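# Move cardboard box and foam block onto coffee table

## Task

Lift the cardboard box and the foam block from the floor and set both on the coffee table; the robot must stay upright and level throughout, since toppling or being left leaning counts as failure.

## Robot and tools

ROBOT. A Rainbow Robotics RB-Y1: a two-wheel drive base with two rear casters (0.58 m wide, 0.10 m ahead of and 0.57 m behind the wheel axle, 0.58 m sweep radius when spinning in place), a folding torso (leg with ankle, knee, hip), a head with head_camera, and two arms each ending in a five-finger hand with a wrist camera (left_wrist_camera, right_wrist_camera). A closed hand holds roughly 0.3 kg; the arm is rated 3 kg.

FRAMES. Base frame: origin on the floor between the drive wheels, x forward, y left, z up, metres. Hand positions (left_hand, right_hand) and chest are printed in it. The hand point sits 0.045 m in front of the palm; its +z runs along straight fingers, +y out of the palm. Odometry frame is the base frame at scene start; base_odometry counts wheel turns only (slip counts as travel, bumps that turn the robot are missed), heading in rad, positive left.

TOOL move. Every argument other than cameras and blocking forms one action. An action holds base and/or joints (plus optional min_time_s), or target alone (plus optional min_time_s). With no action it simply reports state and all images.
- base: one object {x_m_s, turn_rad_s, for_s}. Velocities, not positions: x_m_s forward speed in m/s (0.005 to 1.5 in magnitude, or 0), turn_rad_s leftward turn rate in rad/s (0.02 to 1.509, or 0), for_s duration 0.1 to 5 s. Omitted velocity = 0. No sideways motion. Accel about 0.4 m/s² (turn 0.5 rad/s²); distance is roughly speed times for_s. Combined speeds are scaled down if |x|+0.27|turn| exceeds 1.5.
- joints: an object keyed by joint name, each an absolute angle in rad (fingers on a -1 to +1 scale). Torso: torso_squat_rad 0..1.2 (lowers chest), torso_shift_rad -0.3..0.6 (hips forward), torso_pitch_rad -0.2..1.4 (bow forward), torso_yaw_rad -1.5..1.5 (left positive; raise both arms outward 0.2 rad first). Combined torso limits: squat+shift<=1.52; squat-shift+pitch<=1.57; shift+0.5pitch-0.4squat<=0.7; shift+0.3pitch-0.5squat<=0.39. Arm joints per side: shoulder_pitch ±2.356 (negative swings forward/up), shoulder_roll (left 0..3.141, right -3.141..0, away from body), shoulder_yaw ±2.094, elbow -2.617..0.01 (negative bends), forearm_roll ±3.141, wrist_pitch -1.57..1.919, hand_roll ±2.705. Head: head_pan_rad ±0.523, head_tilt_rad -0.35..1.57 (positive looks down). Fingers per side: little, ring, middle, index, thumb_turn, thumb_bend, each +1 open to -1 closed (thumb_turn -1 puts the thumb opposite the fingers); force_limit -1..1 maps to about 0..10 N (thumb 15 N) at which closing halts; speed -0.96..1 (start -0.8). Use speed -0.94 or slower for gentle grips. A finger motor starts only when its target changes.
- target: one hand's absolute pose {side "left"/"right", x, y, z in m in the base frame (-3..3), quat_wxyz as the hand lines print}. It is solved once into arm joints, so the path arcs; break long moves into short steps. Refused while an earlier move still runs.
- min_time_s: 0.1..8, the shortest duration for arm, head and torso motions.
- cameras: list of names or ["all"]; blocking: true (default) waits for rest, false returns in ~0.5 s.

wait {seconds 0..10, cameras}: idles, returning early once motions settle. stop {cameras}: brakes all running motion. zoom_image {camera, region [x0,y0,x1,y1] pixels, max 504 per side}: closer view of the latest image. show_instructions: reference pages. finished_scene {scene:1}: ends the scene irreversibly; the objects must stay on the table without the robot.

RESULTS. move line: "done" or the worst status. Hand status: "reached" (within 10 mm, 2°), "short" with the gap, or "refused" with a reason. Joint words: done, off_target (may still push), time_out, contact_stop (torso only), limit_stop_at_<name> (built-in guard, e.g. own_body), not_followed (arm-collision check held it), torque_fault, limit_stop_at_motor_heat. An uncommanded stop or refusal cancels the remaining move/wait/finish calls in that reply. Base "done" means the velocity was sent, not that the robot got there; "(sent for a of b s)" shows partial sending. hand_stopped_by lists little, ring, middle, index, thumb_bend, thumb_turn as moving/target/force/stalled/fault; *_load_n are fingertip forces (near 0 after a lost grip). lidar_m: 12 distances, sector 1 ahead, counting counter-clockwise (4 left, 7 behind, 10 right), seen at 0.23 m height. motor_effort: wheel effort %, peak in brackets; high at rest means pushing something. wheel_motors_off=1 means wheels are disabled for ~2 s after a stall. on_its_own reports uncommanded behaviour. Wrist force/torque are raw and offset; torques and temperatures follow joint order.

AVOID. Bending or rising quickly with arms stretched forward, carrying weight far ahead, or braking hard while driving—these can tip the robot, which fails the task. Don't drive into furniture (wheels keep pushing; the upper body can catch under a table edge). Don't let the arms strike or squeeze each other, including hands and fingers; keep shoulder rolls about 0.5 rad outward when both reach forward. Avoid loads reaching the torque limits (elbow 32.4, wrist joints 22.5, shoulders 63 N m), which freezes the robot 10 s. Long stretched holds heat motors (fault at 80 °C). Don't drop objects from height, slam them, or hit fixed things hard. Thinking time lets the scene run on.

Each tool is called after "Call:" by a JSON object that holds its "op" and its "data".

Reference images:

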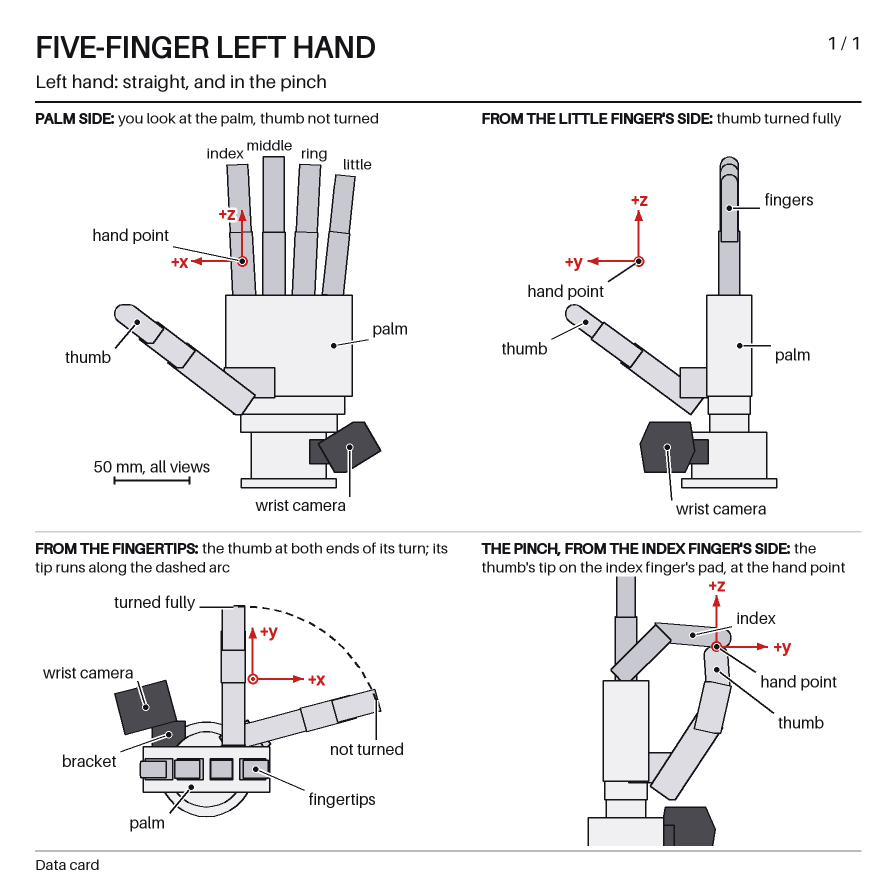

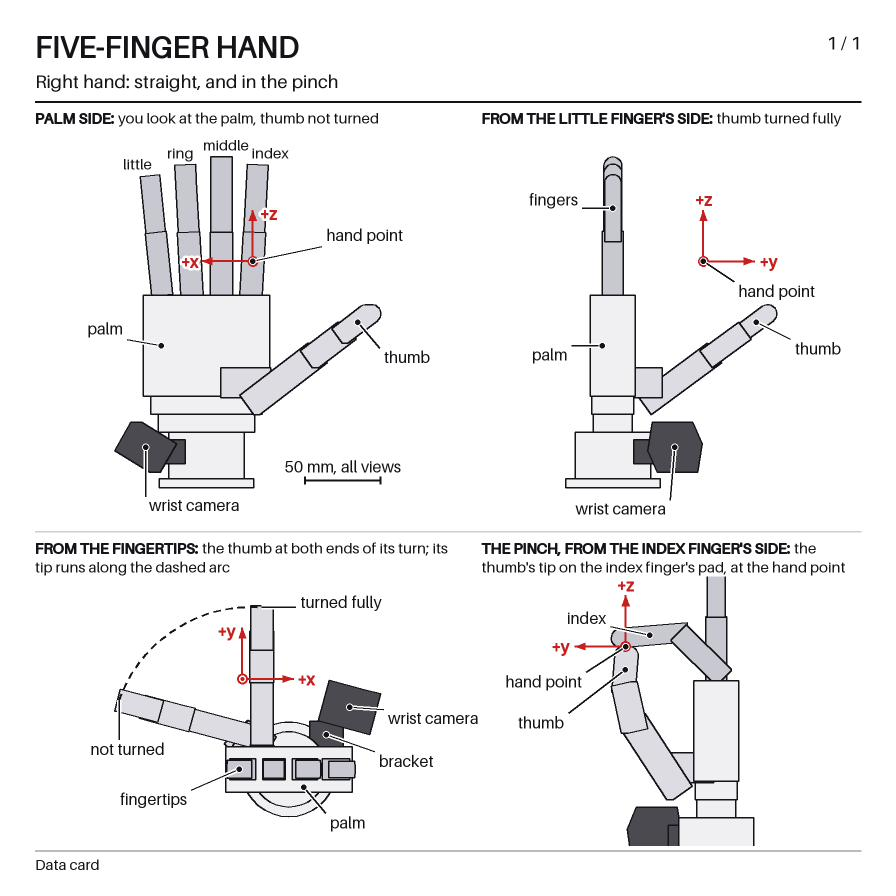

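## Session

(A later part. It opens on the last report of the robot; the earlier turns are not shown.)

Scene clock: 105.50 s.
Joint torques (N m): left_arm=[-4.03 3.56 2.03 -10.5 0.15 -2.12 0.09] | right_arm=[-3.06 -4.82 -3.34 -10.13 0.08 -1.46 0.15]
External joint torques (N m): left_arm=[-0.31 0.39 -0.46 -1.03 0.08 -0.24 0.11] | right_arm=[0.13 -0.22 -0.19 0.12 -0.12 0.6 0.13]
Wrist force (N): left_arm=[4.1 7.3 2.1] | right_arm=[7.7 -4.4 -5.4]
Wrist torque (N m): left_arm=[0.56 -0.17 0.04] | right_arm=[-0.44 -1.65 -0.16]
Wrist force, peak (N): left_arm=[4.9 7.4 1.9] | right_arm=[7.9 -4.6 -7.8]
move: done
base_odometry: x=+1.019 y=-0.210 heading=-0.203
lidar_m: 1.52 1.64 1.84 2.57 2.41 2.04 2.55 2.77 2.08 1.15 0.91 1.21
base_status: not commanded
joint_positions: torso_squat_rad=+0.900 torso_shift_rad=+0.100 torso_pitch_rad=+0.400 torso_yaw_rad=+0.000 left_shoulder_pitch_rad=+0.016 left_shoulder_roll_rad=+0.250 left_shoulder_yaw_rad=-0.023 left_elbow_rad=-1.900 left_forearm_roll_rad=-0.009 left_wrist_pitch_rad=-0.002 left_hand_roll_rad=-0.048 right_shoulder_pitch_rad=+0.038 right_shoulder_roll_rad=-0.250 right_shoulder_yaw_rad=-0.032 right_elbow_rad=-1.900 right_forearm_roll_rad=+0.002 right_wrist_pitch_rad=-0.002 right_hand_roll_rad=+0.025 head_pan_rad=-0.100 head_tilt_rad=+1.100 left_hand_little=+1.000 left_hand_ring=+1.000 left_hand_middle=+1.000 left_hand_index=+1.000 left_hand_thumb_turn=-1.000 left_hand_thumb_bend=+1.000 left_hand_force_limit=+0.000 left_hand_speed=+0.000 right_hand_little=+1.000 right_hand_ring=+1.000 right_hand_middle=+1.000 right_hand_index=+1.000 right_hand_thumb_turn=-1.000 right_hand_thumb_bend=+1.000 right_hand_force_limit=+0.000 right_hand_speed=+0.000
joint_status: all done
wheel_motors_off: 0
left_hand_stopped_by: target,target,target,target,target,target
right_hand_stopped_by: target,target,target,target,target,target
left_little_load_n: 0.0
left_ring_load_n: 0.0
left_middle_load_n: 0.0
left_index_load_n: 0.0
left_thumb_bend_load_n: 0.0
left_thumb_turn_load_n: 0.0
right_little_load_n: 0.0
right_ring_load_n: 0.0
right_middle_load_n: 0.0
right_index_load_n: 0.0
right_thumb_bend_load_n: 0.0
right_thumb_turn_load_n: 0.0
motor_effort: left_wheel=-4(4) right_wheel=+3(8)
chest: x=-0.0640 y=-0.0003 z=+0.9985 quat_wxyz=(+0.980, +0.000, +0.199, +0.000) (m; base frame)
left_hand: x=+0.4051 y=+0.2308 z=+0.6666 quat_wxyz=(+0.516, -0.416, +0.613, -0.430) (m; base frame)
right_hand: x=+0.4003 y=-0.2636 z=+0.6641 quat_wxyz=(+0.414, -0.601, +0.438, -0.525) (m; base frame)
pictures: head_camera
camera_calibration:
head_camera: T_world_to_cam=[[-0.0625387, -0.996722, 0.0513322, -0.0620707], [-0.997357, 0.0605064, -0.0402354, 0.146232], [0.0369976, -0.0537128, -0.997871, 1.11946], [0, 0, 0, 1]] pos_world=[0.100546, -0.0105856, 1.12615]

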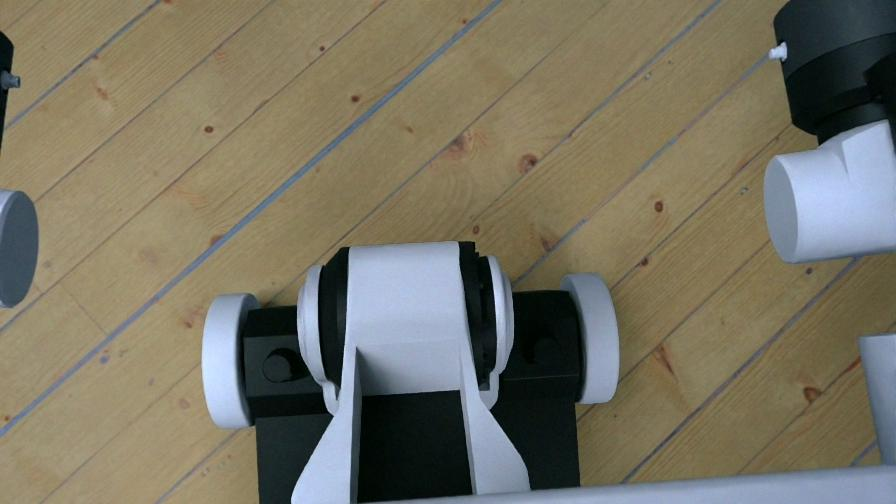

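Call:
{"op": "move", "data": {"base": {"x_m_s": 0.1, "for_s": 1.1}, "joints": {"torso_squat_rad": 1.1, "torso_shift_rad": 0.3, "torso_pitch_rad": 0.6, "torso_yaw_rad": 0.5, "head_pan_rad": -0.5, "head_tilt_rad": 0.4}, "cameras": ["head_camera"], "min_time_s": 2.5}}

Scene clock: 144.10 s.
Joint torques (N m): left_arm=[-0.11 7.28 5.36 -9.53 0.18 -1.94 0.45] | right_arm=[-1.03 -0.6 0.25 -10.12 0.06 -1.53 0.14]
External joint torques (N m): left_arm=[0.08 0.62 0.22 -1.39 0.11 -0.29 0.47] | right_arm=[0.36 -0.86 -0.03 0.07 -0.14 0.56 0.13]
Wrist force (N): left_arm=[5.8 6.6 2.9] | right_arm=[9.3 -4.1 -5.0]
Wrist torque (N m): left_arm=[0.41 -0.28 0.12] | right_arm=[-0.42 -1.75 -0.09]
Wrist force, peak (N): left_arm=[6.2 6.9 2.6] | right_arm=[9.6 -4.1 -5.0]
move: done
base_odometry: x=+1.126 y=-0.232 heading=-0.203
lidar_m: 1.43 1.54 1.80 2.48 2.46 2.15 2.65 2.85 1.95 1.17 0.84 1.15
base_status: done (sent for 1.1 of 1.1 s)
joint_positions: torso_squat_rad=+1.100 torso_shift_rad=+0.300 torso_pitch_rad=+0.600 torso_yaw_rad=+0.500 left_shoulder_pitch_rad=+0.015 left_shoulder_roll_rad=+0.250 left_shoulder_yaw_rad=-0.023 left_elbow_rad=-1.900 left_forearm_roll_rad=-0.009 left_wrist_pitch_rad=-0.002 left_hand_roll_rad=-0.048 right_shoulder_pitch_rad=+0.038 right_shoulder_roll_rad=-0.250 right_shoulder_yaw_rad=-0.032 right_elbow_rad=-1.900 right_forearm_roll_rad=+0.002 right_wrist_pitch_rad=-0.002 right_hand_roll_rad=+0.025 head_pan_rad=-0.500 head_tilt_rad=+0.400 left_hand_little=+1.000 left_hand_ring=+1.000 left_hand_middle=+1.000 left_hand_index=+1.000 left_hand_thumb_turn=-1.000 left_hand_thumb_bend=+1.000 left_hand_force_limit=+0.000 left_hand_speed=+0.000 right_hand_little=+1.000 right_hand_ring=+1.000 right_hand_middle=+1.000 right_hand_index=+1.000 right_hand_thumb_turn=-1.000 right_hand_thumb_bend=+1.000 right_hand_force_limit=+0.000 right_hand_speed=+0.000
joint_status: all done
wheel_motors_off: 0
left_hand_stopped_by: target,target,target,target,target,target
right_hand_stopped_by: target,target,target,target,target,target
left_little_load_n: 0.0
left_ring_load_n: 0.0
left_middle_load_n: 0.0
left_index_load_n: 0.0
left_thumb_bend_load_n: 0.0
left_thumb_turn_load_n: 0.0
right_little_load_n: 0.0
right_ring_load_n: 0.0
right_middle_load_n: 0.0
right_index_load_n: 0.0
right_thumb_bend_load_n: 0.0
right_thumb_turn_load_n: 0.0
motor_effort: left_wheel=-2(14) right_wheel=+1(26)
chest: x=+0.0405 y=-0.0003 z=+0.8393 quat_wxyz=(+0.926, +0.073, +0.286, +0.236) (m; base frame)
left_hand: x=+0.2864 y=+0.4717 z=+0.5224 quat_wxyz=(+0.581, -0.515, +0.601, -0.190) (m; base frame)
right_hand: x=+0.4773 y=+0.0361 z=+0.3868 quat_wxyz=(+0.542, -0.676, +0.394, -0.306) (m; base frame)
pictures: head_camera
camera_calibration:
head_camera: T_world_to_cam=[[0.0192559, -0.999499, 0.0251035, -0.0215559], [-0.857472, -0.0294215, -0.513688, 0.720833], [0.514169, -0.011634, -0.85761, 0.714093], [0, 0, 0, 1]] pos_world=[0.251345, 0.00797061, 0.983237]

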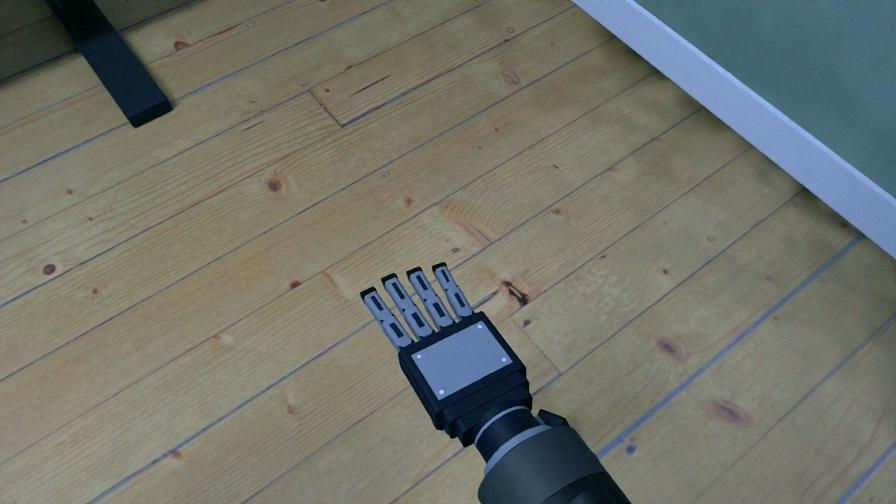

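Call:
{"op": "move", "data": {"joints": {"torso_squat_rad": 1.1, "torso_shift_rad": 0.4, "torso_pitch_rad": 0.85, "torso_yaw_rad": 0.9, "head_pan_rad": -0.5, "head_tilt_rad": 0.4}, "cameras": ["head_camera"], "min_time_s": 2}}

Call:
{"op": "move", "data": {"target": {"side": "right", "x": 0.42, "y": -0.30, "z": 0.25, "quat_wxyz": [0.2812, -0.6789, 0.6267, -0.2596]}, "cameras": ["head_camera", "right_wrist_camera"], "min_time_s": 1.5}}

Scene clock: 149.77 s.
Joint torques (N m): left_arm=[2.51 11.33 7.85 -6.7 0.33 -1.49 0.16] | right_arm=[-1.04 5.21 4.81 -9.44 0 -1.54 0.01]
External joint torques (N m): left_arm=[0.25 0.75 -0.28 -0.93 0.25 -0.29 0.19] | right_arm=[0.31 -1.02 0.22 -0.15 -0.2 0.37 0.01]
Wrist force (N): left_arm=[7.4 4.9 3.3] | right_arm=[11.3 -4.5 -4.9]
Wrist torque (N m): left_arm=[0.31 -0.41 0.29] | right_arm=[-0.46 -1.89 0.02]
Wrist force, peak (N): left_arm=[7.2 6.3 3.0] | right_arm=[11.3 -4.6 -4.9]
move: done
base_odometry: x=+1.126 y=-0.232 heading=-0.203
lidar_m: 1.42 1.54 1.79 2.47 2.47 2.16 2.65 2.86 1.96 1.16 0.83 1.15
base_status: not commanded
joint_positions: torso_squat_rad=+1.100 torso_shift_rad=+0.400 torso_pitch_rad=+0.850 torso_yaw_rad=+0.900 left_shoulder_pitch_rad=+0.015 left_shoulder_roll_rad=+0.250 left_shoulder_yaw_rad=-0.023 left_elbow_rad=-1.900 left_forearm_roll_rad=-0.009 left_wrist_pitch_rad=-0.002 left_hand_roll_rad=-0.048 right_shoulder_pitch_rad=+0.038 right_shoulder_roll_rad=-0.250 right_shoulder_yaw_rad=-0.032 right_elbow_rad=-1.900 right_forearm_roll_rad=+0.002 right_wrist_pitch_rad=-0.002 right_hand_roll_rad=+0.025 head_pan_rad=-0.500 head_tilt_rad=+0.400 left_hand_little=+1.000 left_hand_ring=+1.000 left_hand_middle=+1.000 left_hand_index=+1.000 left_hand_thumb_turn=-1.000 left_hand_thumb_bend=+1.000 left_hand_force_limit=+0.000 left_hand_speed=+0.000 right_hand_little=+1.000 right_hand_ring=+1.000 right_hand_middle=+1.000 right_hand_index=+1.000 right_hand_thumb_turn=-1.000 right_hand_thumb_bend=+1.000 right_hand_force_limit=+0.000 right_hand_speed=+0.000
joint_status: all done
wheel_motors_off: 0
left_hand_stopped_by: target,target,target,target,target,target
right_hand_stopped_by: target,target,target,target,target,target
left_little_load_n: 0.0
left_ring_load_n: -0.5
left_middle_load_n: 0.0
left_index_load_n: 0.0
left_thumb_bend_load_n: 0.0
left_thumb_turn_load_n: 0.0
right_little_load_n: -0.5
right_ring_load_n: 0.0
right_middle_load_n: 0.0
right_index_load_n: 0.0
right_thumb_bend_load_n: 0.5
right_thumb_turn_load_n: 0.0
motor_effort: left_wheel=-2(3) right_wheel=+3(4)
chest: x=+0.1281 y=-0.0003 z=+0.7772 quat_wxyz=(+0.820, +0.180, +0.371, +0.396) (m; base frame)
left_hand: x=+0.1467 y=+0.5831 z=+0.5701 quat_wxyz=(+0.588, -0.537, +0.604, +0.044) (m; base frame)
right_hand: x=+0.3980 y=+0.2731 z=+0.2781 quat_wxyz=(+0.614, -0.682, +0.389, -0.082) (m; base frame)
pictures: head_camera
camera_calibration:
head_camera: T_world_to_cam=[[0.281783, -0.91994, -0.272598, 0.176167], [-0.928455, -0.189774, -0.319306, 0.622057], [0.24201, 0.34307, -0.907598, 0.68975], [0, 0, 0, 1]] pos_world=[0.360985, 0.0434813, 0.872665]

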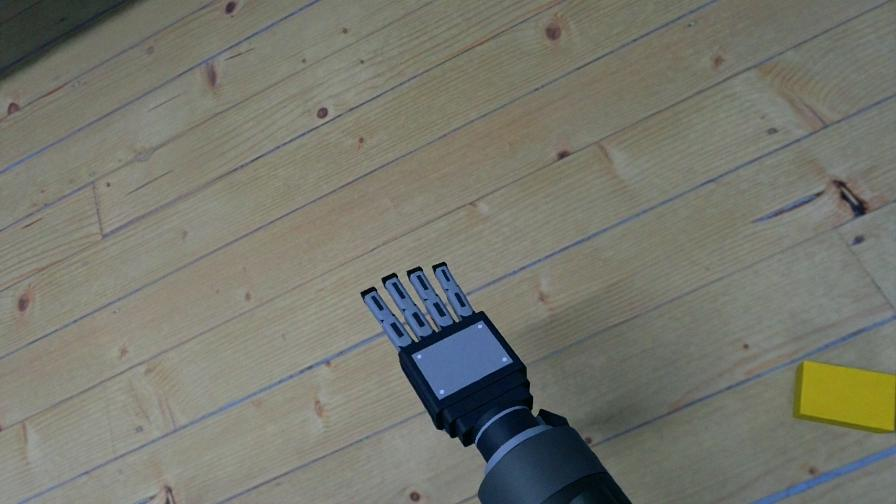

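Scene clock: 151.63 s.
Joint torques (N m): left_arm=[2.75 11.23 8.26 -6.79 0.29 -1.4 0.21] | right_arm=[13.05 5.62 -6.11 -4.98 -0.41 -0.94 0.16]
External joint torques (N m): left_arm=[0.49 0.66 0.12 -1.03 0.21 -0.2 0.24] | right_arm=[-1.25 0.72 0.05 -0.84 -0.48 0.11 0.15]
Wrist force (N): left_arm=[7.2 4.7 3.1] | right_arm=[9.3 -5.7 -2.3]
Wrist torque (N m): left_arm=[0.27 -0.40 0.27] | right_arm=[-0.70 -1.86 -0.21]
Wrist force, peak (N): left_arm=[7.5 5.2 3.2] | right_arm=[11.7 -5.3 -3.3]
move: done
base_odometry: x=+1.126 y=-0.232 heading=-0.203
lidar_m: 1.43 1.55 1.79 2.48 2.47 2.13 2.66 2.86 1.95 1.15 0.84 1.15
base_status: not commanded
joint_positions: torso_squat_rad=+1.100 torso_shift_rad=+0.400 torso_pitch_rad=+0.850 torso_yaw_rad=+0.900 left_shoulder_pitch_rad=+0.015 left_shoulder_roll_rad=+0.250 left_shoulder_yaw_rad=-0.023 left_elbow_rad=-1.900 left_forearm_roll_rad=-0.009 left_wrist_pitch_rad=-0.002 left_hand_roll_rad=-0.048 right_shoulder_pitch_rad=+1.031 right_shoulder_roll_rad=-0.155 right_shoulder_yaw_rad=-0.883 right_elbow_rad=-2.205 right_forearm_roll_rad=-0.022 right_wrist_pitch_rad=-0.003 right_hand_roll_rad=-0.808 head_pan_rad=-0.500 head_tilt_rad=+0.400 left_hand_little=+1.000 left_hand_ring=+1.000 left_hand_middle=+1.000 left_hand_index=+1.000 left_hand_thumb_turn=-1.000 left_hand_thumb_bend=+1.000 left_hand_force_limit=+0.000 left_hand_speed=+0.000 right_hand_little=+1.000 right_hand_ring=+1.000 right_hand_middle=+1.000 right_hand_index=+1.000 right_hand_thumb_turn=-1.000 right_hand_thumb_bend=+1.000 right_hand_force_limit=+0.000 right_hand_speed=+0.000
joint_status: all done
wheel_motors_off: 0
left_hand_stopped_by: target,target,target,target,target,target
right_hand_stopped_by: target,target,target,target,target,target
left_little_load_n: 0.0
left_ring_load_n: 0.0
left_middle_load_n: 0.0
left_index_load_n: 0.0
left_thumb_bend_load_n: 0.0
left_thumb_turn_load_n: 0.0
right_little_load_n: 0.0
right_ring_load_n: 0.0
right_middle_load_n: 0.0
right_index_load_n: 0.0
right_thumb_bend_load_n: 0.0
right_thumb_turn_load_n: 0.0
motor_effort: left_wheel=-2(3) right_wheel=+2(6)
chest: x=+0.1281 y=-0.0003 z=+0.7772 quat_wxyz=(+0.820, +0.180, +0.371, +0.396) (m; base frame)
left_hand: x=+0.1467 y=+0.5831 z=+0.5701 quat_wxyz=(+0.588, -0.537, +0.604, +0.044) (m; base frame)
right_hand: x=+0.4198 y=-0.3002 z=+0.2506 quat_wxyz=(+0.279, -0.679, +0.627, -0.261) (m; base frame)
right_hand_status: reached (checked arc, planned for 1.5 s): 1 mm and 0.3 deg off.
pictures: head_camera, right_wrist_camera
camera_calibration:
head_camera: T_world_to_cam=[[0.281783, -0.91994, -0.272598, 0.176167], [-0.928455, -0.189774, -0.319306, 0.622057], [0.24201, 0.34307, -0.907598, 0.68975], [0, 0, 0, 1]] pos_world=[0.360985, 0.0434813, 0.872665]
right_wrist_camera: T_world_to_cam=[[-0.66685, -0.319887, -0.673041, 0.349349], [-0.591068, 0.777082, 0.216294, 0.42488], [0.453818, 0.542048, -0.707272, 0.266599], [0, 0, 0, 1]] pos_world=[0.363109, -0.362924, 0.331785]

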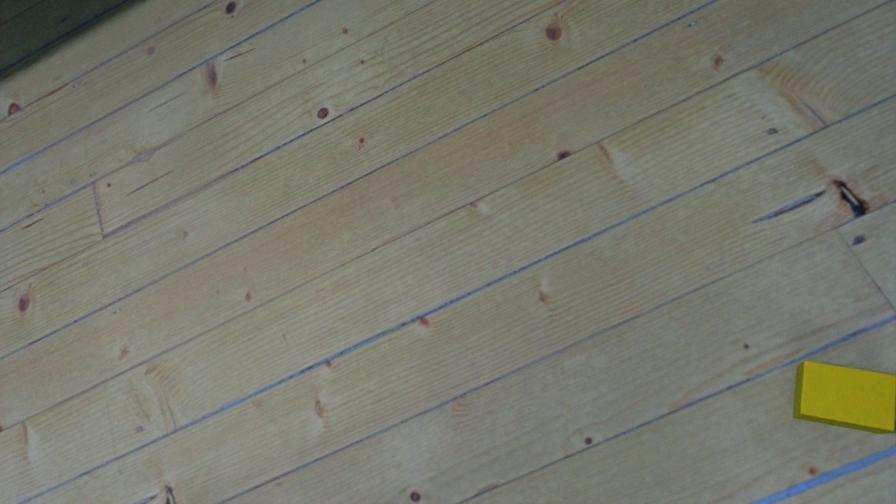

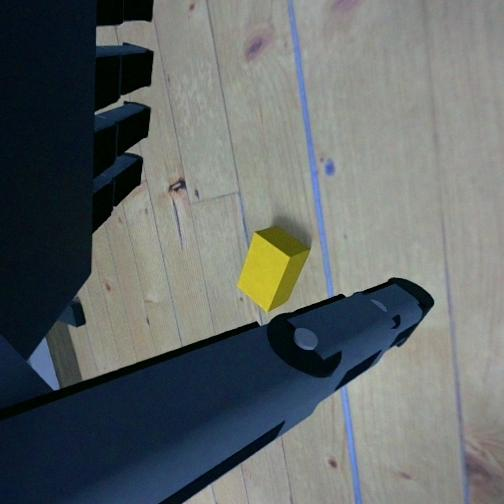

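Call:
{"op": "move", "data": {"target": {"side": "right", "x": 0.5086, "y": -0.1205, "z": 0.14, "quat_wxyz": [0.2812, -0.6789, 0.6267, -0.2596]}, "cameras": ["head_camera", "right_wrist_camera"], "min_time_s": 1.5}}

Scene clock: 166.50 s.
Joint torques (N m): left_arm=[3.23 11.01 8.23 -6.99 0.13 -1.72 0.19] | right_arm=[5.48 -0.49 -1.9 -8.35 0.46 -0.94 0.29]
External joint torques (N m): left_arm=[0.96 0.44 0.1 -1.23 0.05 -0.51 0.22] | right_arm=[0.24 -0.91 0.37 0.58 -0.11 0.3 0.28]
Wrist force (N): left_arm=[7.0 4.8 3.1] | right_arm=[9.1 -5.7 -2.1]
Wrist torque (N m): left_arm=[0.27 -0.36 0.25] | right_arm=[-0.72 -1.84 -0.05]
Wrist force, peak (N): left_arm=[7.5 5.5 3.2] | right_arm=[9.6 -6.2 -2.6]
move: done
base_odometry: x=+1.126 y=-0.232 heading=-0.203
lidar_m: 1.42 1.53 1.80 2.47 2.46 2.14 2.66 2.85 1.95 1.15 0.83 1.15
base_status: not commanded
joint_positions: torso_squat_rad=+1.100 torso_shift_rad=+0.400 torso_pitch_rad=+0.850 torso_yaw_rad=+0.900 left_shoulder_pitch_rad=+0.015 left_shoulder_roll_rad=+0.250 left_shoulder_yaw_rad=-0.023 left_elbow_rad=-1.900 left_forearm_roll_rad=-0.009 left_wrist_pitch_rad=-0.002 left_hand_roll_rad=-0.048 right_shoulder_pitch_rad=+0.282 right_shoulder_roll_rad=-0.322 right_shoulder_yaw_rad=-0.666 right_elbow_rad=-2.057 right_forearm_roll_rad=+0.303 right_wrist_pitch_rad=+0.489 right_hand_roll_rad=-0.627 head_pan_rad=-0.500 head_tilt_rad=+0.400 left_hand_little=+1.000 left_hand_ring=+1.000 left_hand_middle=+1.000 left_hand_index=+1.000 left_hand_thumb_turn=-1.000 left_hand_thumb_bend=+1.000 left_hand_force_limit=+0.000 left_hand_speed=+0.000 right_hand_little=+1.000 right_hand_ring=+1.000 right_hand_middle=+1.000 right_hand_index=+1.000 right_hand_thumb_turn=-1.000 right_hand_thumb_bend=+1.000 right_hand_force_limit=+0.000 right_hand_speed=+0.000
joint_status: all done
wheel_motors_off: 0
left_hand_stopped_by: target,target,target,target,target,target
right_hand_stopped_by: target,target,target,target,target,target
left_little_load_n: 0.0
left_ring_load_n: 0.0
left_middle_load_n: 0.0
left_index_load_n: 0.0
left_thumb_bend_load_n: 0.5
left_thumb_turn_load_n: 0.0
right_little_load_n: 0.0
right_ring_load_n: -0.5
right_middle_load_n: 0.0
right_index_load_n: 0.0
right_thumb_bend_load_n: 0.0
right_thumb_turn_load_n: 0.0
motor_effort: left_wheel=-2(2) right_wheel=+2(5)
chest: x=+0.1281 y=-0.0003 z=+0.7772 quat_wxyz=(+0.820, +0.180, +0.371, +0.396) (m; base frame)
left_hand: x=+0.1467 y=+0.5831 z=+0.5701 quat_wxyz=(+0.588, -0.537, +0.604, +0.044) (m; base frame)
right_hand: x=+0.5086 y=-0.1205 z=+0.1401 quat_wxyz=(+0.281, -0.679, +0.627, -0.260) (m; base frame)
right_hand_status: reached (checked arc, planned for 1.5 s): 0 mm and 0.0 deg off.
pictures: head_camera, right_wrist_camera
camera_calibration:
head_camera: T_world_to_cam=[[0.281783, -0.91994, -0.272598, 0.176167], [-0.928455, -0.189774, -0.319306, 0.622057], [0.24201, 0.34307, -0.907598, 0.68975], [0, 0, 0, 1]] pos_world=[0.360985, 0.0434813, 0.872665]
right_wrist_camera: T_world_to_cam=[[-0.664822, -0.318217, -0.675833, 0.391353], [-0.592974, 0.775042, 0.218383, 0.362109], [0.454306, 0.545937, -0.703959, 0.0503939], [0, 0, 0, 1]] pos_world=[0.452007, -0.183627, 0.220886]

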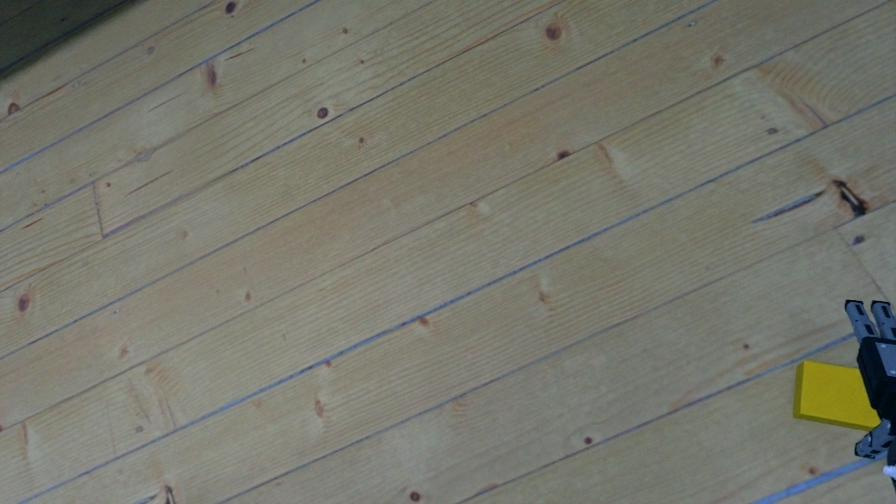

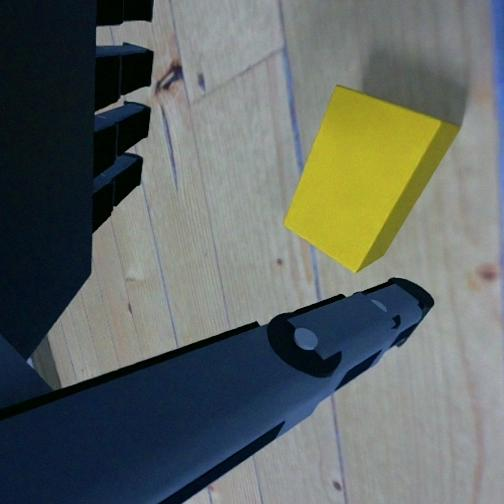

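Call:
{"op": "move", "data": {"target": {"side": "right", "x": 0.516, "y": -0.116, "z": 0.06, "quat_wxyz": [0.2812, -0.6789, 0.6267, -0.2596]}, "cameras": ["right_wrist_camera"], "min_time_s": 1.2}}

Scene clock: 175.47 s.
Joint torques (N m): left_arm=[2.21 11.56 8.19 -7.12 0.41 -1.68 0.33] | right_arm=[3.3 -1.21 -2.79 -7.42 0.39 -1.02 -0.09]
External joint torques (N m): left_arm=[-0.05 0.99 0.05 -1.36 0.33 -0.47 0.36] | right_arm=[-0.22 -0.79 -1.14 0.55 0.03 0.17 -0.09]
Wrist force (N): left_arm=[7.1 4.9 3.4] | right_arm=[9.0 -5.6 -2.3]
Wrist torque (N m): left_arm=[0.30 -0.34 0.25] | right_arm=[-0.69 -1.81 -0.22]
Wrist force, peak (N): left_arm=[7.7 4.9 3.4] | right_arm=[9.6 -6.3 -2.0]
move: done
base_odometry: x=+1.126 y=-0.232 heading=-0.203
lidar_m: 1.42 1.54 1.79 2.47 2.46 2.13 2.65 2.86 1.95 1.17 0.83 1.14
base_status: not commanded
joint_positions: torso_squat_rad=+1.100 torso_shift_rad=+0.400 torso_pitch_rad=+0.850 torso_yaw_rad=+0.900 left_shoulder_pitch_rad=+0.015 left_shoulder_roll_rad=+0.250 left_shoulder_yaw_rad=-0.023 left_elbow_rad=-1.900 left_forearm_roll_rad=-0.009 left_wrist_pitch_rad=-0.002 left_hand_roll_rad=-0.048 right_shoulder_pitch_rad=+0.078 right_shoulder_roll_rad=-0.364 right_shoulder_yaw_rad=-0.707 right_elbow_rad=-1.647 right_forearm_roll_rad=+0.425 right_wrist_pitch_rad=+0.257 right_hand_roll_rad=-0.671 head_pan_rad=-0.500 head_tilt_rad=+0.400 left_hand_little=+1.000 left_hand_ring=+1.000 left_hand_middle=+1.000 left_hand_index=+1.000 left_hand_thumb_turn=-1.000 left_hand_thumb_bend=+1.000 left_hand_force_limit=+0.000 left_hand_speed=+0.000 right_hand_little=+1.000 right_hand_ring=+1.000 right_hand_middle=+1.000 right_hand_index=+1.000 right_hand_thumb_turn=-1.000 right_hand_thumb_bend=+1.000 right_hand_force_limit=+0.000 right_hand_speed=+0.000
joint_status: all done
wheel_motors_off: 0
left_hand_stopped_by: target,target,target,target,target,target
right_hand_stopped_by: target,target,target,target,target,target
left_little_load_n: 0.0
left_ring_load_n: 0.0
left_middle_load_n: 0.0
left_index_load_n: 0.0
left_thumb_bend_load_n: 0.0
left_thumb_turn_load_n: 0.5
right_little_load_n: -0.5
right_ring_load_n: 0.0
right_middle_load_n: 0.0
right_index_load_n: 0.0
right_thumb_bend_load_n: 0.0
right_thumb_turn_load_n: 0.0
motor_effort: left_wheel=-2(2) right_wheel=+1(4)
chest: x=+0.1281 y=-0.0003 z=+0.7772 quat_wxyz=(+0.820, +0.180, +0.371, +0.396) (m; base frame)
left_hand: x=+0.1467 y=+0.5831 z=+0.5701 quat_wxyz=(+0.588, -0.537, +0.604, +0.044) (m; base frame)
right_hand: x=+0.5154 y=-0.1155 z=+0.0603 quat_wxyz=(+0.281, -0.680, +0.627, -0.258) (m; base frame)
right_hand_status: reached (checked arc, planned for 1.2 s): 1 mm and 0.2 deg off.
pictures: right_wrist_camera
camera_calibration:
right_wrist_camera: T_world_to_cam=[[-0.666577, -0.318715, -0.673867, 0.344143], [-0.593455, 0.773934, 0.220991, 0.379523], [0.451095, 0.547217, -0.705029, -0.00971206], [0, 0, 0, 1]] pos_world=[0.459008, -0.178728, 0.141188]

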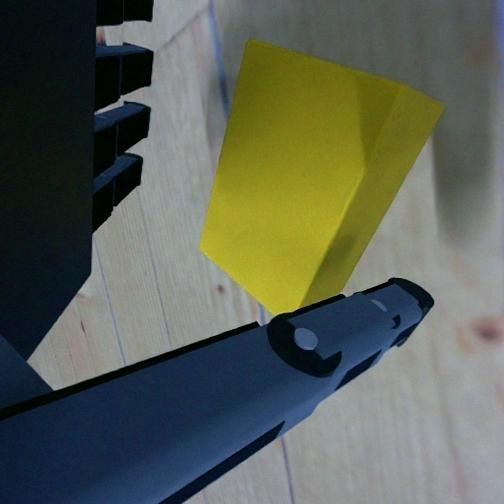

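Call:
{"op": "move", "data": {"target": {"side": "right", "x": 0.522, "y": -0.112, "z": 0.03, "quat_wxyz": [0.2812, -0.6789, 0.6267, -0.2596]}, "cameras": ["right_wrist_camera"], "min_time_s": 1.0}}

Call:
{"op": "move", "data": {"joints": {"right_hand_speed": -0.8, "right_hand_force_limit": 0.2, "right_hand_thumb_bend": -0.3, "right_hand_index": -0.4, "right_hand_middle": -0.4, "right_hand_ring": -0.4}, "cameras": ["right_wrist_camera"]}}

Scene clock: 184.33 s.
Joint torques (N m): left_arm=[2.32 10.97 7.8 -6.97 0.6 -1.59 0.33] | right_arm=[1.77 -1.6 -3.05 -6.78 0.16 -1.23 0.02]
External joint torques (N m): left_arm=[0.05 0.39 -0.33 -1.2 0.52 -0.38 0.36] | right_arm=[-0.69 -0.75 -1.76 0.72 -0.11 -0.04 0.02]
Wrist force (N): left_arm=[7.3 4.8 3.2] | right_arm=[9.3 -5.6 -2.1]
Wrist torque (N m): left_arm=[0.31 -0.43 0.27] | right_arm=[-0.69 -1.86 -0.20]
Wrist force, peak (N): left_arm=[7.4 5.2 3.5] | right_arm=[9.5 -5.8 -1.9]
move: done
base_odometry: x=+1.126 y=-0.232 heading=-0.203
lidar_m: 1.43 1.54 1.78 2.48 2.46 2.15 2.65 2.85 1.95 1.16 0.83 1.15
base_status: not commanded
joint_positions: torso_squat_rad=+1.100 torso_shift_rad=+0.400 torso_pitch_rad=+0.850 torso_yaw_rad=+0.900 left_shoulder_pitch_rad=+0.015 left_shoulder_roll_rad=+0.250 left_shoulder_yaw_rad=-0.023 left_elbow_rad=-1.900 left_forearm_roll_rad=-0.009 left_wrist_pitch_rad=-0.002 left_hand_roll_rad=-0.048 right_shoulder_pitch_rad=-0.029 right_shoulder_roll_rad=-0.385 right_shoulder_yaw_rad=-0.748 right_elbow_rad=-1.463 right_forearm_roll_rad=+0.487 right_wrist_pitch_rad=+0.157 right_hand_roll_rad=-0.677 head_pan_rad=-0.500 head_tilt_rad=+0.400 left_hand_little=+1.000 left_hand_ring=+1.000 left_hand_middle=+1.000 left_hand_index=+1.000 left_hand_thumb_turn=-1.000 left_hand_thumb_bend=+1.000 left_hand_force_limit=+0.000 left_hand_speed=+0.000 right_hand_little=+1.000 right_hand_ring=+1.000 right_hand_middle=+1.000 right_hand_index=+1.000 right_hand_thumb_turn=-1.000 right_hand_thumb_bend=+1.000 right_hand_force_limit=+0.000 right_hand_speed=+0.000
joint_status: all done
wheel_motors_off: 0
left_hand_stopped_by: target,target,target,target,target,target
right_hand_stopped_by: target,target,target,target,target,target
left_little_load_n: 0.0
left_ring_load_n: 0.0
left_middle_load_n: 0.0
left_index_load_n: 0.0
left_thumb_bend_load_n: 0.0
left_thumb_turn_load_n: 0.5
right_little_load_n: 0.0
right_ring_load_n: 0.0
right_middle_load_n: 0.0
right_index_load_n: 0.0
right_thumb_bend_load_n: 0.0
right_thumb_turn_load_n: 0.0
motor_effort: left_wheel=-1(2) right_wheel=+2(4)
chest: x=+0.1281 y=-0.0003 z=+0.7772 quat_wxyz=(+0.820, +0.180, +0.371, +0.396) (m; base frame)
left_hand: x=+0.1467 y=+0.5831 z=+0.5701 quat_wxyz=(+0.588, -0.537, +0.604, +0.044) (m; base frame)
right_hand: x=+0.5213 y=-0.1114 z=+0.0303 quat_wxyz=(+0.281, -0.680, +0.627, -0.258) (m; base frame)
right_hand_status: reached (checked arc, planned for 1.0 s): 1 mm and 0.2 deg off.
pictures: right_wrist_camera
camera_calibration:
right_wrist_camera: T_world_to_cam=[[-0.666849, -0.318588, -0.673657, 0.329394], [-0.593427, 0.773818, 0.221473, 0.386509], [0.450729, 0.547456, -0.705078, -0.0354703], [0, 0, 0, 1]] pos_world=[0.465008, -0.174728, 0.111288]

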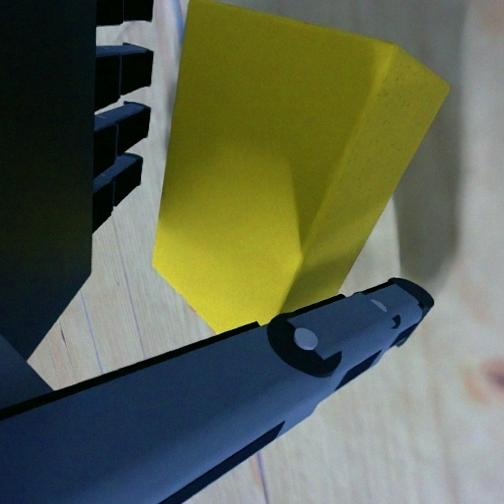

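Scene clock: 189.13 s.
Joint torques (N m): left_arm=[2.39 11.72 8.35 -6.81 0.26 -1.49 0.25] | right_arm=[2.85 -0.53 -2.31 -5.25 0.22 0 -0.11]
External joint torques (N m): left_arm=[0.12 1.15 0.21 -1.04 0.18 -0.29 0.28] | right_arm=[0.4 0.34 -1.02 2.24 -0.04 1.19 -0.12]
Wrist force (N): left_arm=[7.3 4.5 3.2] | right_arm=[9.4 -10.9 -4.9]
Wrist torque (N m): left_arm=[0.25 -0.40 0.26] | right_arm=[-0.26 -1.76 -0.32]
Wrist force, peak (N): left_arm=[7.8 5.1 3.6] | right_arm=[9.3 -11.5 -5.5]
move: off_target
base_odometry: x=+1.126 y=-0.232 heading=-0.203
lidar_m: 1.43 1.54 1.79 2.47 2.47 2.15 2.66 2.85 1.95 1.16 0.84 1.15
base_status: not commanded
joint_positions: torso_squat_rad=+1.100 torso_shift_rad=+0.400 torso_pitch_rad=+0.850 torso_yaw_rad=+0.900 left_shoulder_pitch_rad=+0.015 left_shoulder_roll_rad=+0.250 left_shoulder_yaw_rad=-0.023 left_elbow_rad=-1.900 left_forearm_roll_rad=-0.009 left_wrist_pitch_rad=-0.002 left_hand_roll_rad=-0.048 right_shoulder_pitch_rad=-0.029 right_shoulder_roll_rad=-0.385 right_shoulder_yaw_rad=-0.748 right_elbow_rad=-1.463 right_forearm_roll_rad=+0.487 right_wrist_pitch_rad=+0.157 right_hand_roll_rad=-0.677 head_pan_rad=-0.500 head_tilt_rad=+0.400 left_hand_little=+1.000 left_hand_ring=+1.000 left_hand_middle=+1.000 left_hand_index=+1.000 left_hand_thumb_turn=-1.000 left_hand_thumb_bend=+1.000 left_hand_force_limit=+0.000 left_hand_speed=+0.000 right_hand_little=+1.000 right_hand_ring=+0.263 right_hand_middle=+0.597 right_hand_index=+0.282 right_hand_thumb_turn=-1.000 right_hand_thumb_bend=+0.635 right_hand_force_limit=+0.200 right_hand_speed=-0.800
joint_status: right_hand_ring off_target (ended at +0.263, target -0.400); right_hand_middle off_target (ended at +0.597, target -0.400); right_hand_index off_target (ended at +0.282, target -0.400); right_hand_thumb_bend off_target (ended at +0.635, target -0.300); the others done
wheel_motors_off: 0
left_hand_stopped_by: target,target,target,target,target,target
right_hand_stopped_by: target,force,force,force,force,target
left_little_load_n: 0.0
left_ring_load_n: 0.0
left_middle_load_n: -0.5
left_index_load_n: -0.5
left_thumb_bend_load_n: 0.0
left_thumb_turn_load_n: 0.0
right_little_load_n: 0.0
right_ring_load_n: 6.5
right_middle_load_n: 5.0
right_index_load_n: 6.0
right_thumb_bend_load_n: 11.5
right_thumb_turn_load_n: 1.5
motor_effort: left_wheel=-1(2) right_wheel=+1(5)
chest: x=+0.1281 y=-0.0003 z=+0.7772 quat_wxyz=(+0.820, +0.180, +0.371, +0.396) (m; base frame)
left_hand: x=+0.1467 y=+0.5831 z=+0.5701 quat_wxyz=(+0.588, -0.537, +0.604, +0.044) (m; base frame)
right_hand: x=+0.5219 y=-0.1113 z=+0.0306 quat_wxyz=(+0.281, -0.679, +0.627, -0.258) (m; base frame)
pictures: right_wrist_camera
camera_calibration:
right_wrist_camera: T_world_to_cam=[[-0.666013, -0.318433, -0.674558, 0.329631], [-0.593772, 0.773682, 0.221025, 0.38687], [0.451511, 0.547738, -0.704358, -0.0360043], [0, 0, 0, 1]] pos_world=[0.465508, -0.174628, 0.111488]

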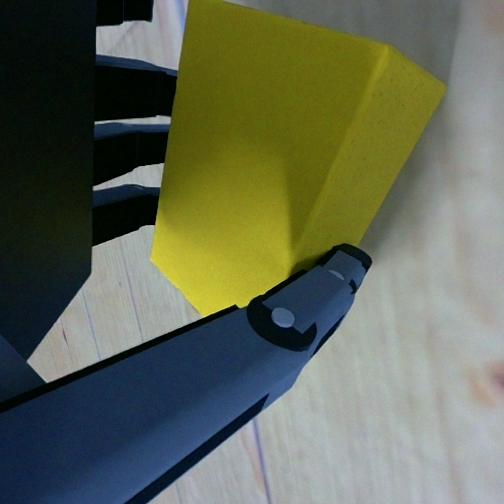

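Call:
{"op": "move", "data": {"target": {"side": "right", "x": 0.522, "y": -0.112, "z": 0.12, "quat_wxyz": [0.2812, -0.6789, 0.6267, -0.2596]}, "cameras": ["right_wrist_camera"], "min_time_s": 1.5}}

Scene clock: 193.17 s.
Joint torques (N m): left_arm=[3.31 11.25 7.71 -7.05 0.18 -1.82 0.22] | right_arm=[4.36 0.87 -1.25 -10.02 0.19 -0.92 0.33]
External joint torques (N m): left_arm=[1.04 0.68 -0.42 -1.28 0.1 -0.62 0.25] | right_arm=[0.14 1.14 0.83 -1.15 -0.36 0.31 0.33]
Wrist force (N): left_arm=[7.3 4.7 3.2] | right_arm=[9.4 -5.4 -2.2]
Wrist torque (N m): left_arm=[0.29 -0.38 0.27] | right_arm=[-0.70 -1.88 -0.03]
Wrist force, peak (N): left_arm=[7.6 5.0 3.4] | right_arm=[4.2 -18.9 -6.8]
move: done
base_odometry: x=+1.126 y=-0.232 heading=-0.203
lidar_m: 1.43 1.54 1.78 2.46 2.47 2.15 2.65 2.86 1.96 1.16 0.83 1.14
base_status: not commanded
joint_positions: torso_squat_rad=+1.100 torso_shift_rad=+0.400 torso_pitch_rad=+0.850 torso_yaw_rad=+0.900 left_shoulder_pitch_rad=+0.015 left_shoulder_roll_rad=+0.250 left_shoulder_yaw_rad=-0.023 left_elbow_rad=-1.900 left_forearm_roll_rad=-0.009 left_wrist_pitch_rad=-0.002 left_hand_roll_rad=-0.048 right_shoulder_pitch_rad=+0.204 right_shoulder_roll_rad=-0.361 right_shoulder_yaw_rad=-0.661 right_elbow_rad=-1.952 right_forearm_roll_rad=+0.329 right_wrist_pitch_rad=+0.469 right_hand_roll_rad=-0.636 head_pan_rad=-0.500 head_tilt_rad=+0.400 left_hand_little=+1.000 left_hand_ring=+1.000 left_hand_middle=+1.000 left_hand_index=+1.000 left_hand_thumb_turn=-1.000 left_hand_thumb_bend=+1.000 left_hand_force_limit=+0.000 left_hand_speed=+0.000 right_hand_little=+1.000 right_hand_ring=+0.263 right_hand_middle=+0.596 right_hand_index=+0.282 right_hand_thumb_turn=-1.000 right_hand_thumb_bend=+0.635 right_hand_force_limit=+0.200 right_hand_speed=-0.800
joint_status: all done
wheel_motors_off: 0
left_hand_stopped_by: target,target,target,target,target,target
right_hand_stopped_by: target,force,force,force,force,target
left_little_load_n: -0.5
left_ring_load_n: 0.0
left_middle_load_n: 0.0
left_index_load_n: 0.0
left_thumb_bend_load_n: 0.0
left_thumb_turn_load_n: 0.0
right_little_load_n: 0.0
right_ring_load_n: 6.5
right_middle_load_n: 0.0
right_index_load_n: 6.0
right_thumb_bend_load_n: 11.5
right_thumb_turn_load_n: 2.0
motor_effort: left_wheel=-2(2) right_wheel=+2(3)
chest: x=+0.1280 y=-0.0003 z=+0.7772 quat_wxyz=(+0.820, +0.180, +0.371, +0.396) (m; base frame)
left_hand: x=+0.1467 y=+0.5831 z=+0.5701 quat_wxyz=(+0.588, -0.537, +0.604, +0.044) (m; base frame)
right_hand: x=+0.5222 y=-0.1121 z=+0.1201 quat_wxyz=(+0.281, -0.679, +0.627, -0.260) (m; base frame)
right_hand_status: reached (checked arc, planned for 1.5 s): 0 mm and 0.0 deg off.
pictures: right_wrist_camera
camera_calibration:
right_wrist_camera: T_world_to_cam=[[-0.664433, -0.31865, -0.676011, 0.389263], [-0.593253, 0.774998, 0.217783, 0.368214], [0.45451, 0.545747, -0.703975, 0.02547], [0, 0, 0, 1]] pos_world=[0.465507, -0.175226, 0.200885]

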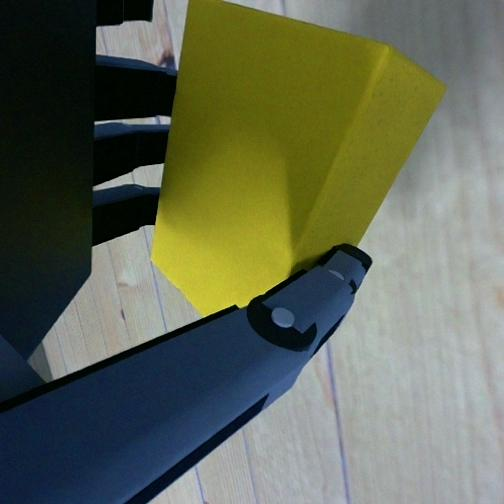

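Call:
{"op": "move", "data": {"joints": {"right_hand_middle": -0.6, "torso_squat_rad": 0.7, "torso_shift_rad": 0.1, "torso_pitch_rad": 0.3, "torso_yaw_rad": 0.0, "head_pan_rad": 0.0, "head_tilt_rad": 0.4}, "cameras": ["head_camera"], "min_time_s": 3}}

Call:
{"op": "move", "data": {"joints": {"right_shoulder_pitch_rad": 0.04, "right_shoulder_roll_rad": -0.25, "right_shoulder_yaw_rad": 0, "right_elbow_rad": -1.9, "right_forearm_roll_rad": 0, "right_wrist_pitch_rad": 0, "right_hand_roll_rad": 0}, "base": {"turn_rad_s": 0.6, "for_s": 3.4}, "cameras": ["head_camera", "right_wrist_camera"], "min_time_s": 2}}

Scene clock: 205.37 s.
Joint torques (N m): left_arm=[-4.63 2.95 2.38 -11.17 0.06 -2.5 0.14] | right_arm=[0.24 -10.56 -6.52 -10.05 0.52 -0.9 0.4]
External joint torques (N m): left_arm=[0.81 -0.33 -0.22 -1.56 -0.01 -0.62 0.16] | right_arm=[-0.37 1.85 0.41 -1.09 -0.35 0.38 0.38]
Wrist force (N): left_arm=[4.6 6.6 1.5] | right_arm=[7.8 -4.1 -5.3]
Wrist torque (N m): left_arm=[0.48 -0.30 0.11] | right_arm=[-0.44 -1.68 -0.07]
Wrist force, peak (N): left_arm=[7.3 5.8 3.1] | right_arm=[9.7 -5.8 -2.0]
move: off_target
base_odometry: x=+1.126 y=-0.232 heading=-0.203
lidar_m: 1.43 1.53 1.80 2.47 2.47 2.15 2.64 2.85 1.96 1.15 0.83 1.15
base_status: not commanded
joint_positions: torso_squat_rad=+0.700 torso_shift_rad=+0.100 torso_pitch_rad=+0.300 torso_yaw_rad=+0.000 left_shoulder_pitch_rad=+0.015 left_shoulder_roll_rad=+0.250 left_shoulder_yaw_rad=-0.023 left_elbow_rad=-1.900 left_forearm_roll_rad=-0.009 left_wrist_pitch_rad=-0.002 left_hand_roll_rad=-0.048 right_shoulder_pitch_rad=+0.204 right_shoulder_roll_rad=-0.361 right_shoulder_yaw_rad=-0.661 right_elbow_rad=-1.952 right_forearm_roll_rad=+0.329 right_wrist_pitch_rad=+0.469 right_hand_roll_rad=-0.636 head_pan_rad=+0.000 head_tilt_rad=+0.400 left_hand_little=+1.000 left_hand_ring=+1.000 left_hand_middle=+1.000 left_hand_index=+1.000 left_hand_thumb_turn=-1.000 left_hand_thumb_bend=+1.000 left_hand_force_limit=+0.000 left_hand_speed=+0.000 right_hand_little=+1.000 right_hand_ring=+0.263 right_hand_middle=+0.269 right_hand_index=+0.282 right_hand_thumb_turn=-1.000 right_hand_thumb_bend=+0.636 right_hand_force_limit=+0.200 right_hand_speed=-0.800
joint_status: right_hand_middle off_target (ended at +0.269, target -0.600); the others done
wheel_motors_off: 0
left_hand_stopped_by: target,target,target,target,target,target
right_hand_stopped_by: target,force,force,force,force,target
left_little_load_n: 0.0
left_ring_load_n: -0.5
left_middle_load_n: 0.0
left_index_load_n: 0.0
left_thumb_bend_load_n: 0.0
left_thumb_turn_load_n: 0.0
right_little_load_n: 0.0
right_ring_load_n: 2.0
right_middle_load_n: 11.0
right_index_load_n: 2.5
right_thumb_bend_load_n: 15.0
right_thumb_turn_load_n: 2.5
motor_effort: left_wheel=-2(3) right_wheel=+5(6)
chest: x=-0.0832 y=-0.0004 z=+1.1088 quat_wxyz=(+0.989, +0.000, +0.149, +0.000) (m; base frame)
left_hand: x=+0.4168 y=+0.2307 z=+0.8255 quat_wxyz=(+0.546, -0.394, +0.586, -0.450) (m; base frame)
right_hand: x=+0.2398 y=-0.6603 z=+0.8641 quat_wxyz=(+0.141, -0.363, +0.661, -0.642) (m; base frame)
pictures: head_camera
camera_calibration:
head_camera: T_world_to_cam=[[0.0108352, -0.999501, 0.0296609, -0.0422689], [-0.667406, -0.0293173, -0.744117, 1.02536], [0.744616, -0.0117332, -0.66739, 0.814568], [0, 0, 0, 1]] pos_world=[0.0782467, -0.0026296, 1.30787]

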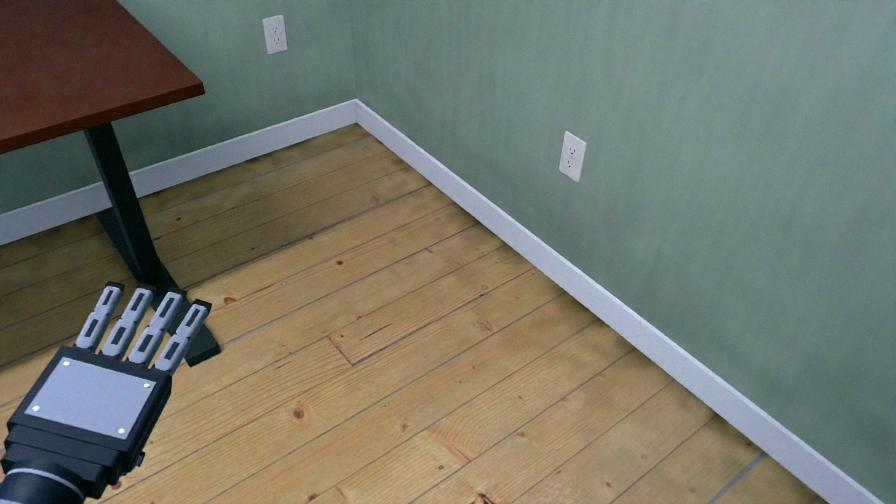

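Scene clock: 210.33 s.
Joint torques (N m): left_arm=[-5.76 3.77 2.89 -11.38 0.24 -2.38 -0.09] | right_arm=[-5.56 -2.77 -2.53 -10.06 -0.2 -1.94 0.34]
External joint torques (N m): left_arm=[-0.31 0.48 0.29 -1.76 0.17 -0.5 -0.07] | right_arm=[-0.38 1.66 0.53 0.38 -0.4 0.13 0.32]
Wrist force (N): left_arm=[5.0 6.8 1.2] | right_arm=[8.0 -4.1 -5.9]
Wrist torque (N m): left_arm=[0.55 -0.38 0.13] | right_arm=[-0.40 -1.66 -0.04]
Wrist force, peak (N): left_arm=[4.8 7.5 1.5] | right_arm=[8.5 -4.2 -5.4]
move: done
base_odometry: x=+1.126 y=-0.232 heading=+1.836
lidar_m: 2.45 2.14 2.65 2.84 2.11 1.14 0.86 1.15 1.38 1.56 1.81 1.80
base_status: done (sent for 3.4 of 3.4 s)
joint_positions: torso_squat_rad=+0.700 torso_shift_rad=+0.100 torso_pitch_rad=+0.300 torso_yaw_rad=+0.000 left_shoulder_pitch_rad=+0.015 left_shoulder_roll_rad=+0.250 left_shoulder_yaw_rad=-0.023 left_elbow_rad=-1.900 left_forearm_roll_rad=-0.009 left_wrist_pitch_rad=-0.002 left_hand_roll_rad=-0.048 right_shoulder_pitch_rad=+0.040 right_shoulder_roll_rad=-0.250 right_shoulder_yaw_rad=+0.000 right_elbow_rad=-1.900 right_forearm_roll_rad=+0.000 right_wrist_pitch_rad=+0.000 right_hand_roll_rad=+0.000 head_pan_rad=+0.000 head_tilt_rad=+0.400 left_hand_little=+1.000 left_hand_ring=+1.000 left_hand_middle=+1.000 left_hand_index=+1.000 left_hand_thumb_turn=-1.000 left_hand_thumb_bend=+1.000 left_hand_force_limit=+0.000 left_hand_speed=+0.000 right_hand_little=+1.000 right_hand_ring=+0.263 right_hand_middle=+0.269 right_hand_index=+0.282 right_hand_thumb_turn=-1.000 right_hand_thumb_bend=+0.636 right_hand_force_limit=+0.200 right_hand_speed=-0.800
joint_status: all done
wheel_motors_off: 0
left_hand_stopped_by: target,target,target,target,target,target
right_hand_stopped_by: target,force,force,force,force,target
left_little_load_n: 0.0
left_ring_load_n: 0.0
left_middle_load_n: 0.0
left_index_load_n: 0.0
left_thumb_bend_load_n: 0.0
left_thumb_turn_load_n: 0.5
right_little_load_n: 0.0
right_ring_load_n: 2.0
right_middle_load_n: 11.0
right_index_load_n: 2.5
right_thumb_bend_load_n: 15.0
right_thumb_turn_load_n: 2.5
motor_effort: left_wheel=+0(20) right_wheel=+7(24)
chest: x=-0.0832 y=-0.0004 z=+1.1088 quat_wxyz=(+0.989, +0.000, +0.149, +0.000) (m; base frame)
left_hand: x=+0.4168 y=+0.2307 z=+0.8255 quat_wxyz=(+0.546, -0.394, +0.586, -0.450) (m; base frame)
right_hand: x=+0.4094 y=-0.2453 z=+0.8174 quat_wxyz=(+0.451, -0.575, +0.422, -0.536) (m; base frame)
pictures: head_camera, right_wrist_camera
camera_calibration:
head_camera: T_world_to_cam=[[0.0108352, -0.999501, 0.0296609, -0.0422689], [-0.667406, -0.0293173, -0.744117, 1.02536], [0.744616, -0.0117332, -0.66739, 0.814568], [0, 0, 0, 1]] pos_world=[0.0782467, -0.0026296, 1.30787]
right_wrist_camera: T_world_to_cam=[[0.00810579, -0.486272, -0.87377, 0.588481], [-0.584412, 0.706734, -0.398735, 0.736238], [0.811417, 0.513874, -0.278455, 0.138515], [0, 0, 0, 1]] pos_world=[0.313103, -0.305342, 0.846331]

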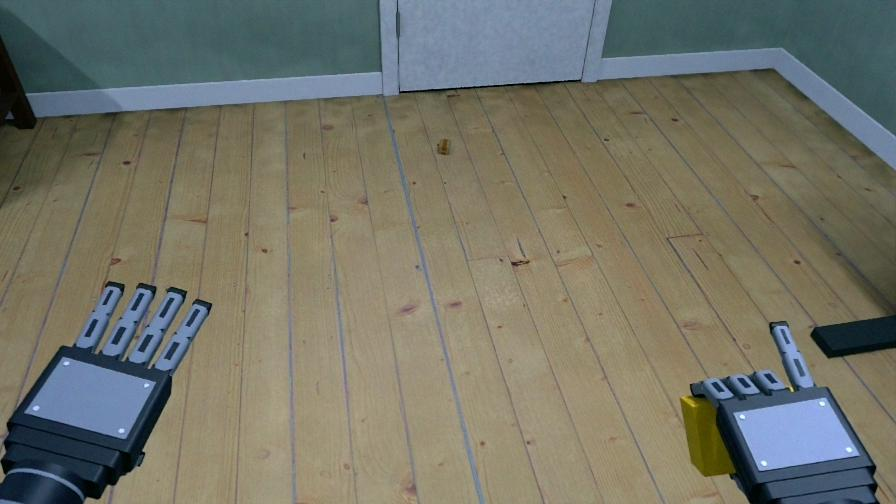

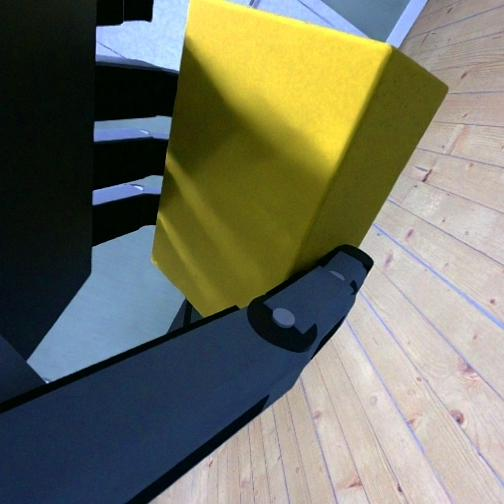

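Call:
{"op": "zoom_image", "data": {"camera": "head_camera", "region": [410, 120, 480, 180]}}

Scaled by 7.200 from the camera's 896x504 image, which has a finer 1280x720 frame.

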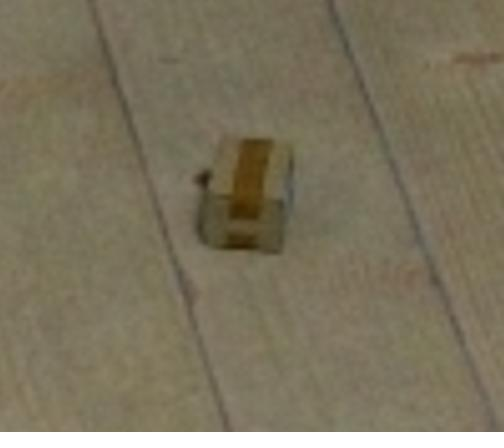

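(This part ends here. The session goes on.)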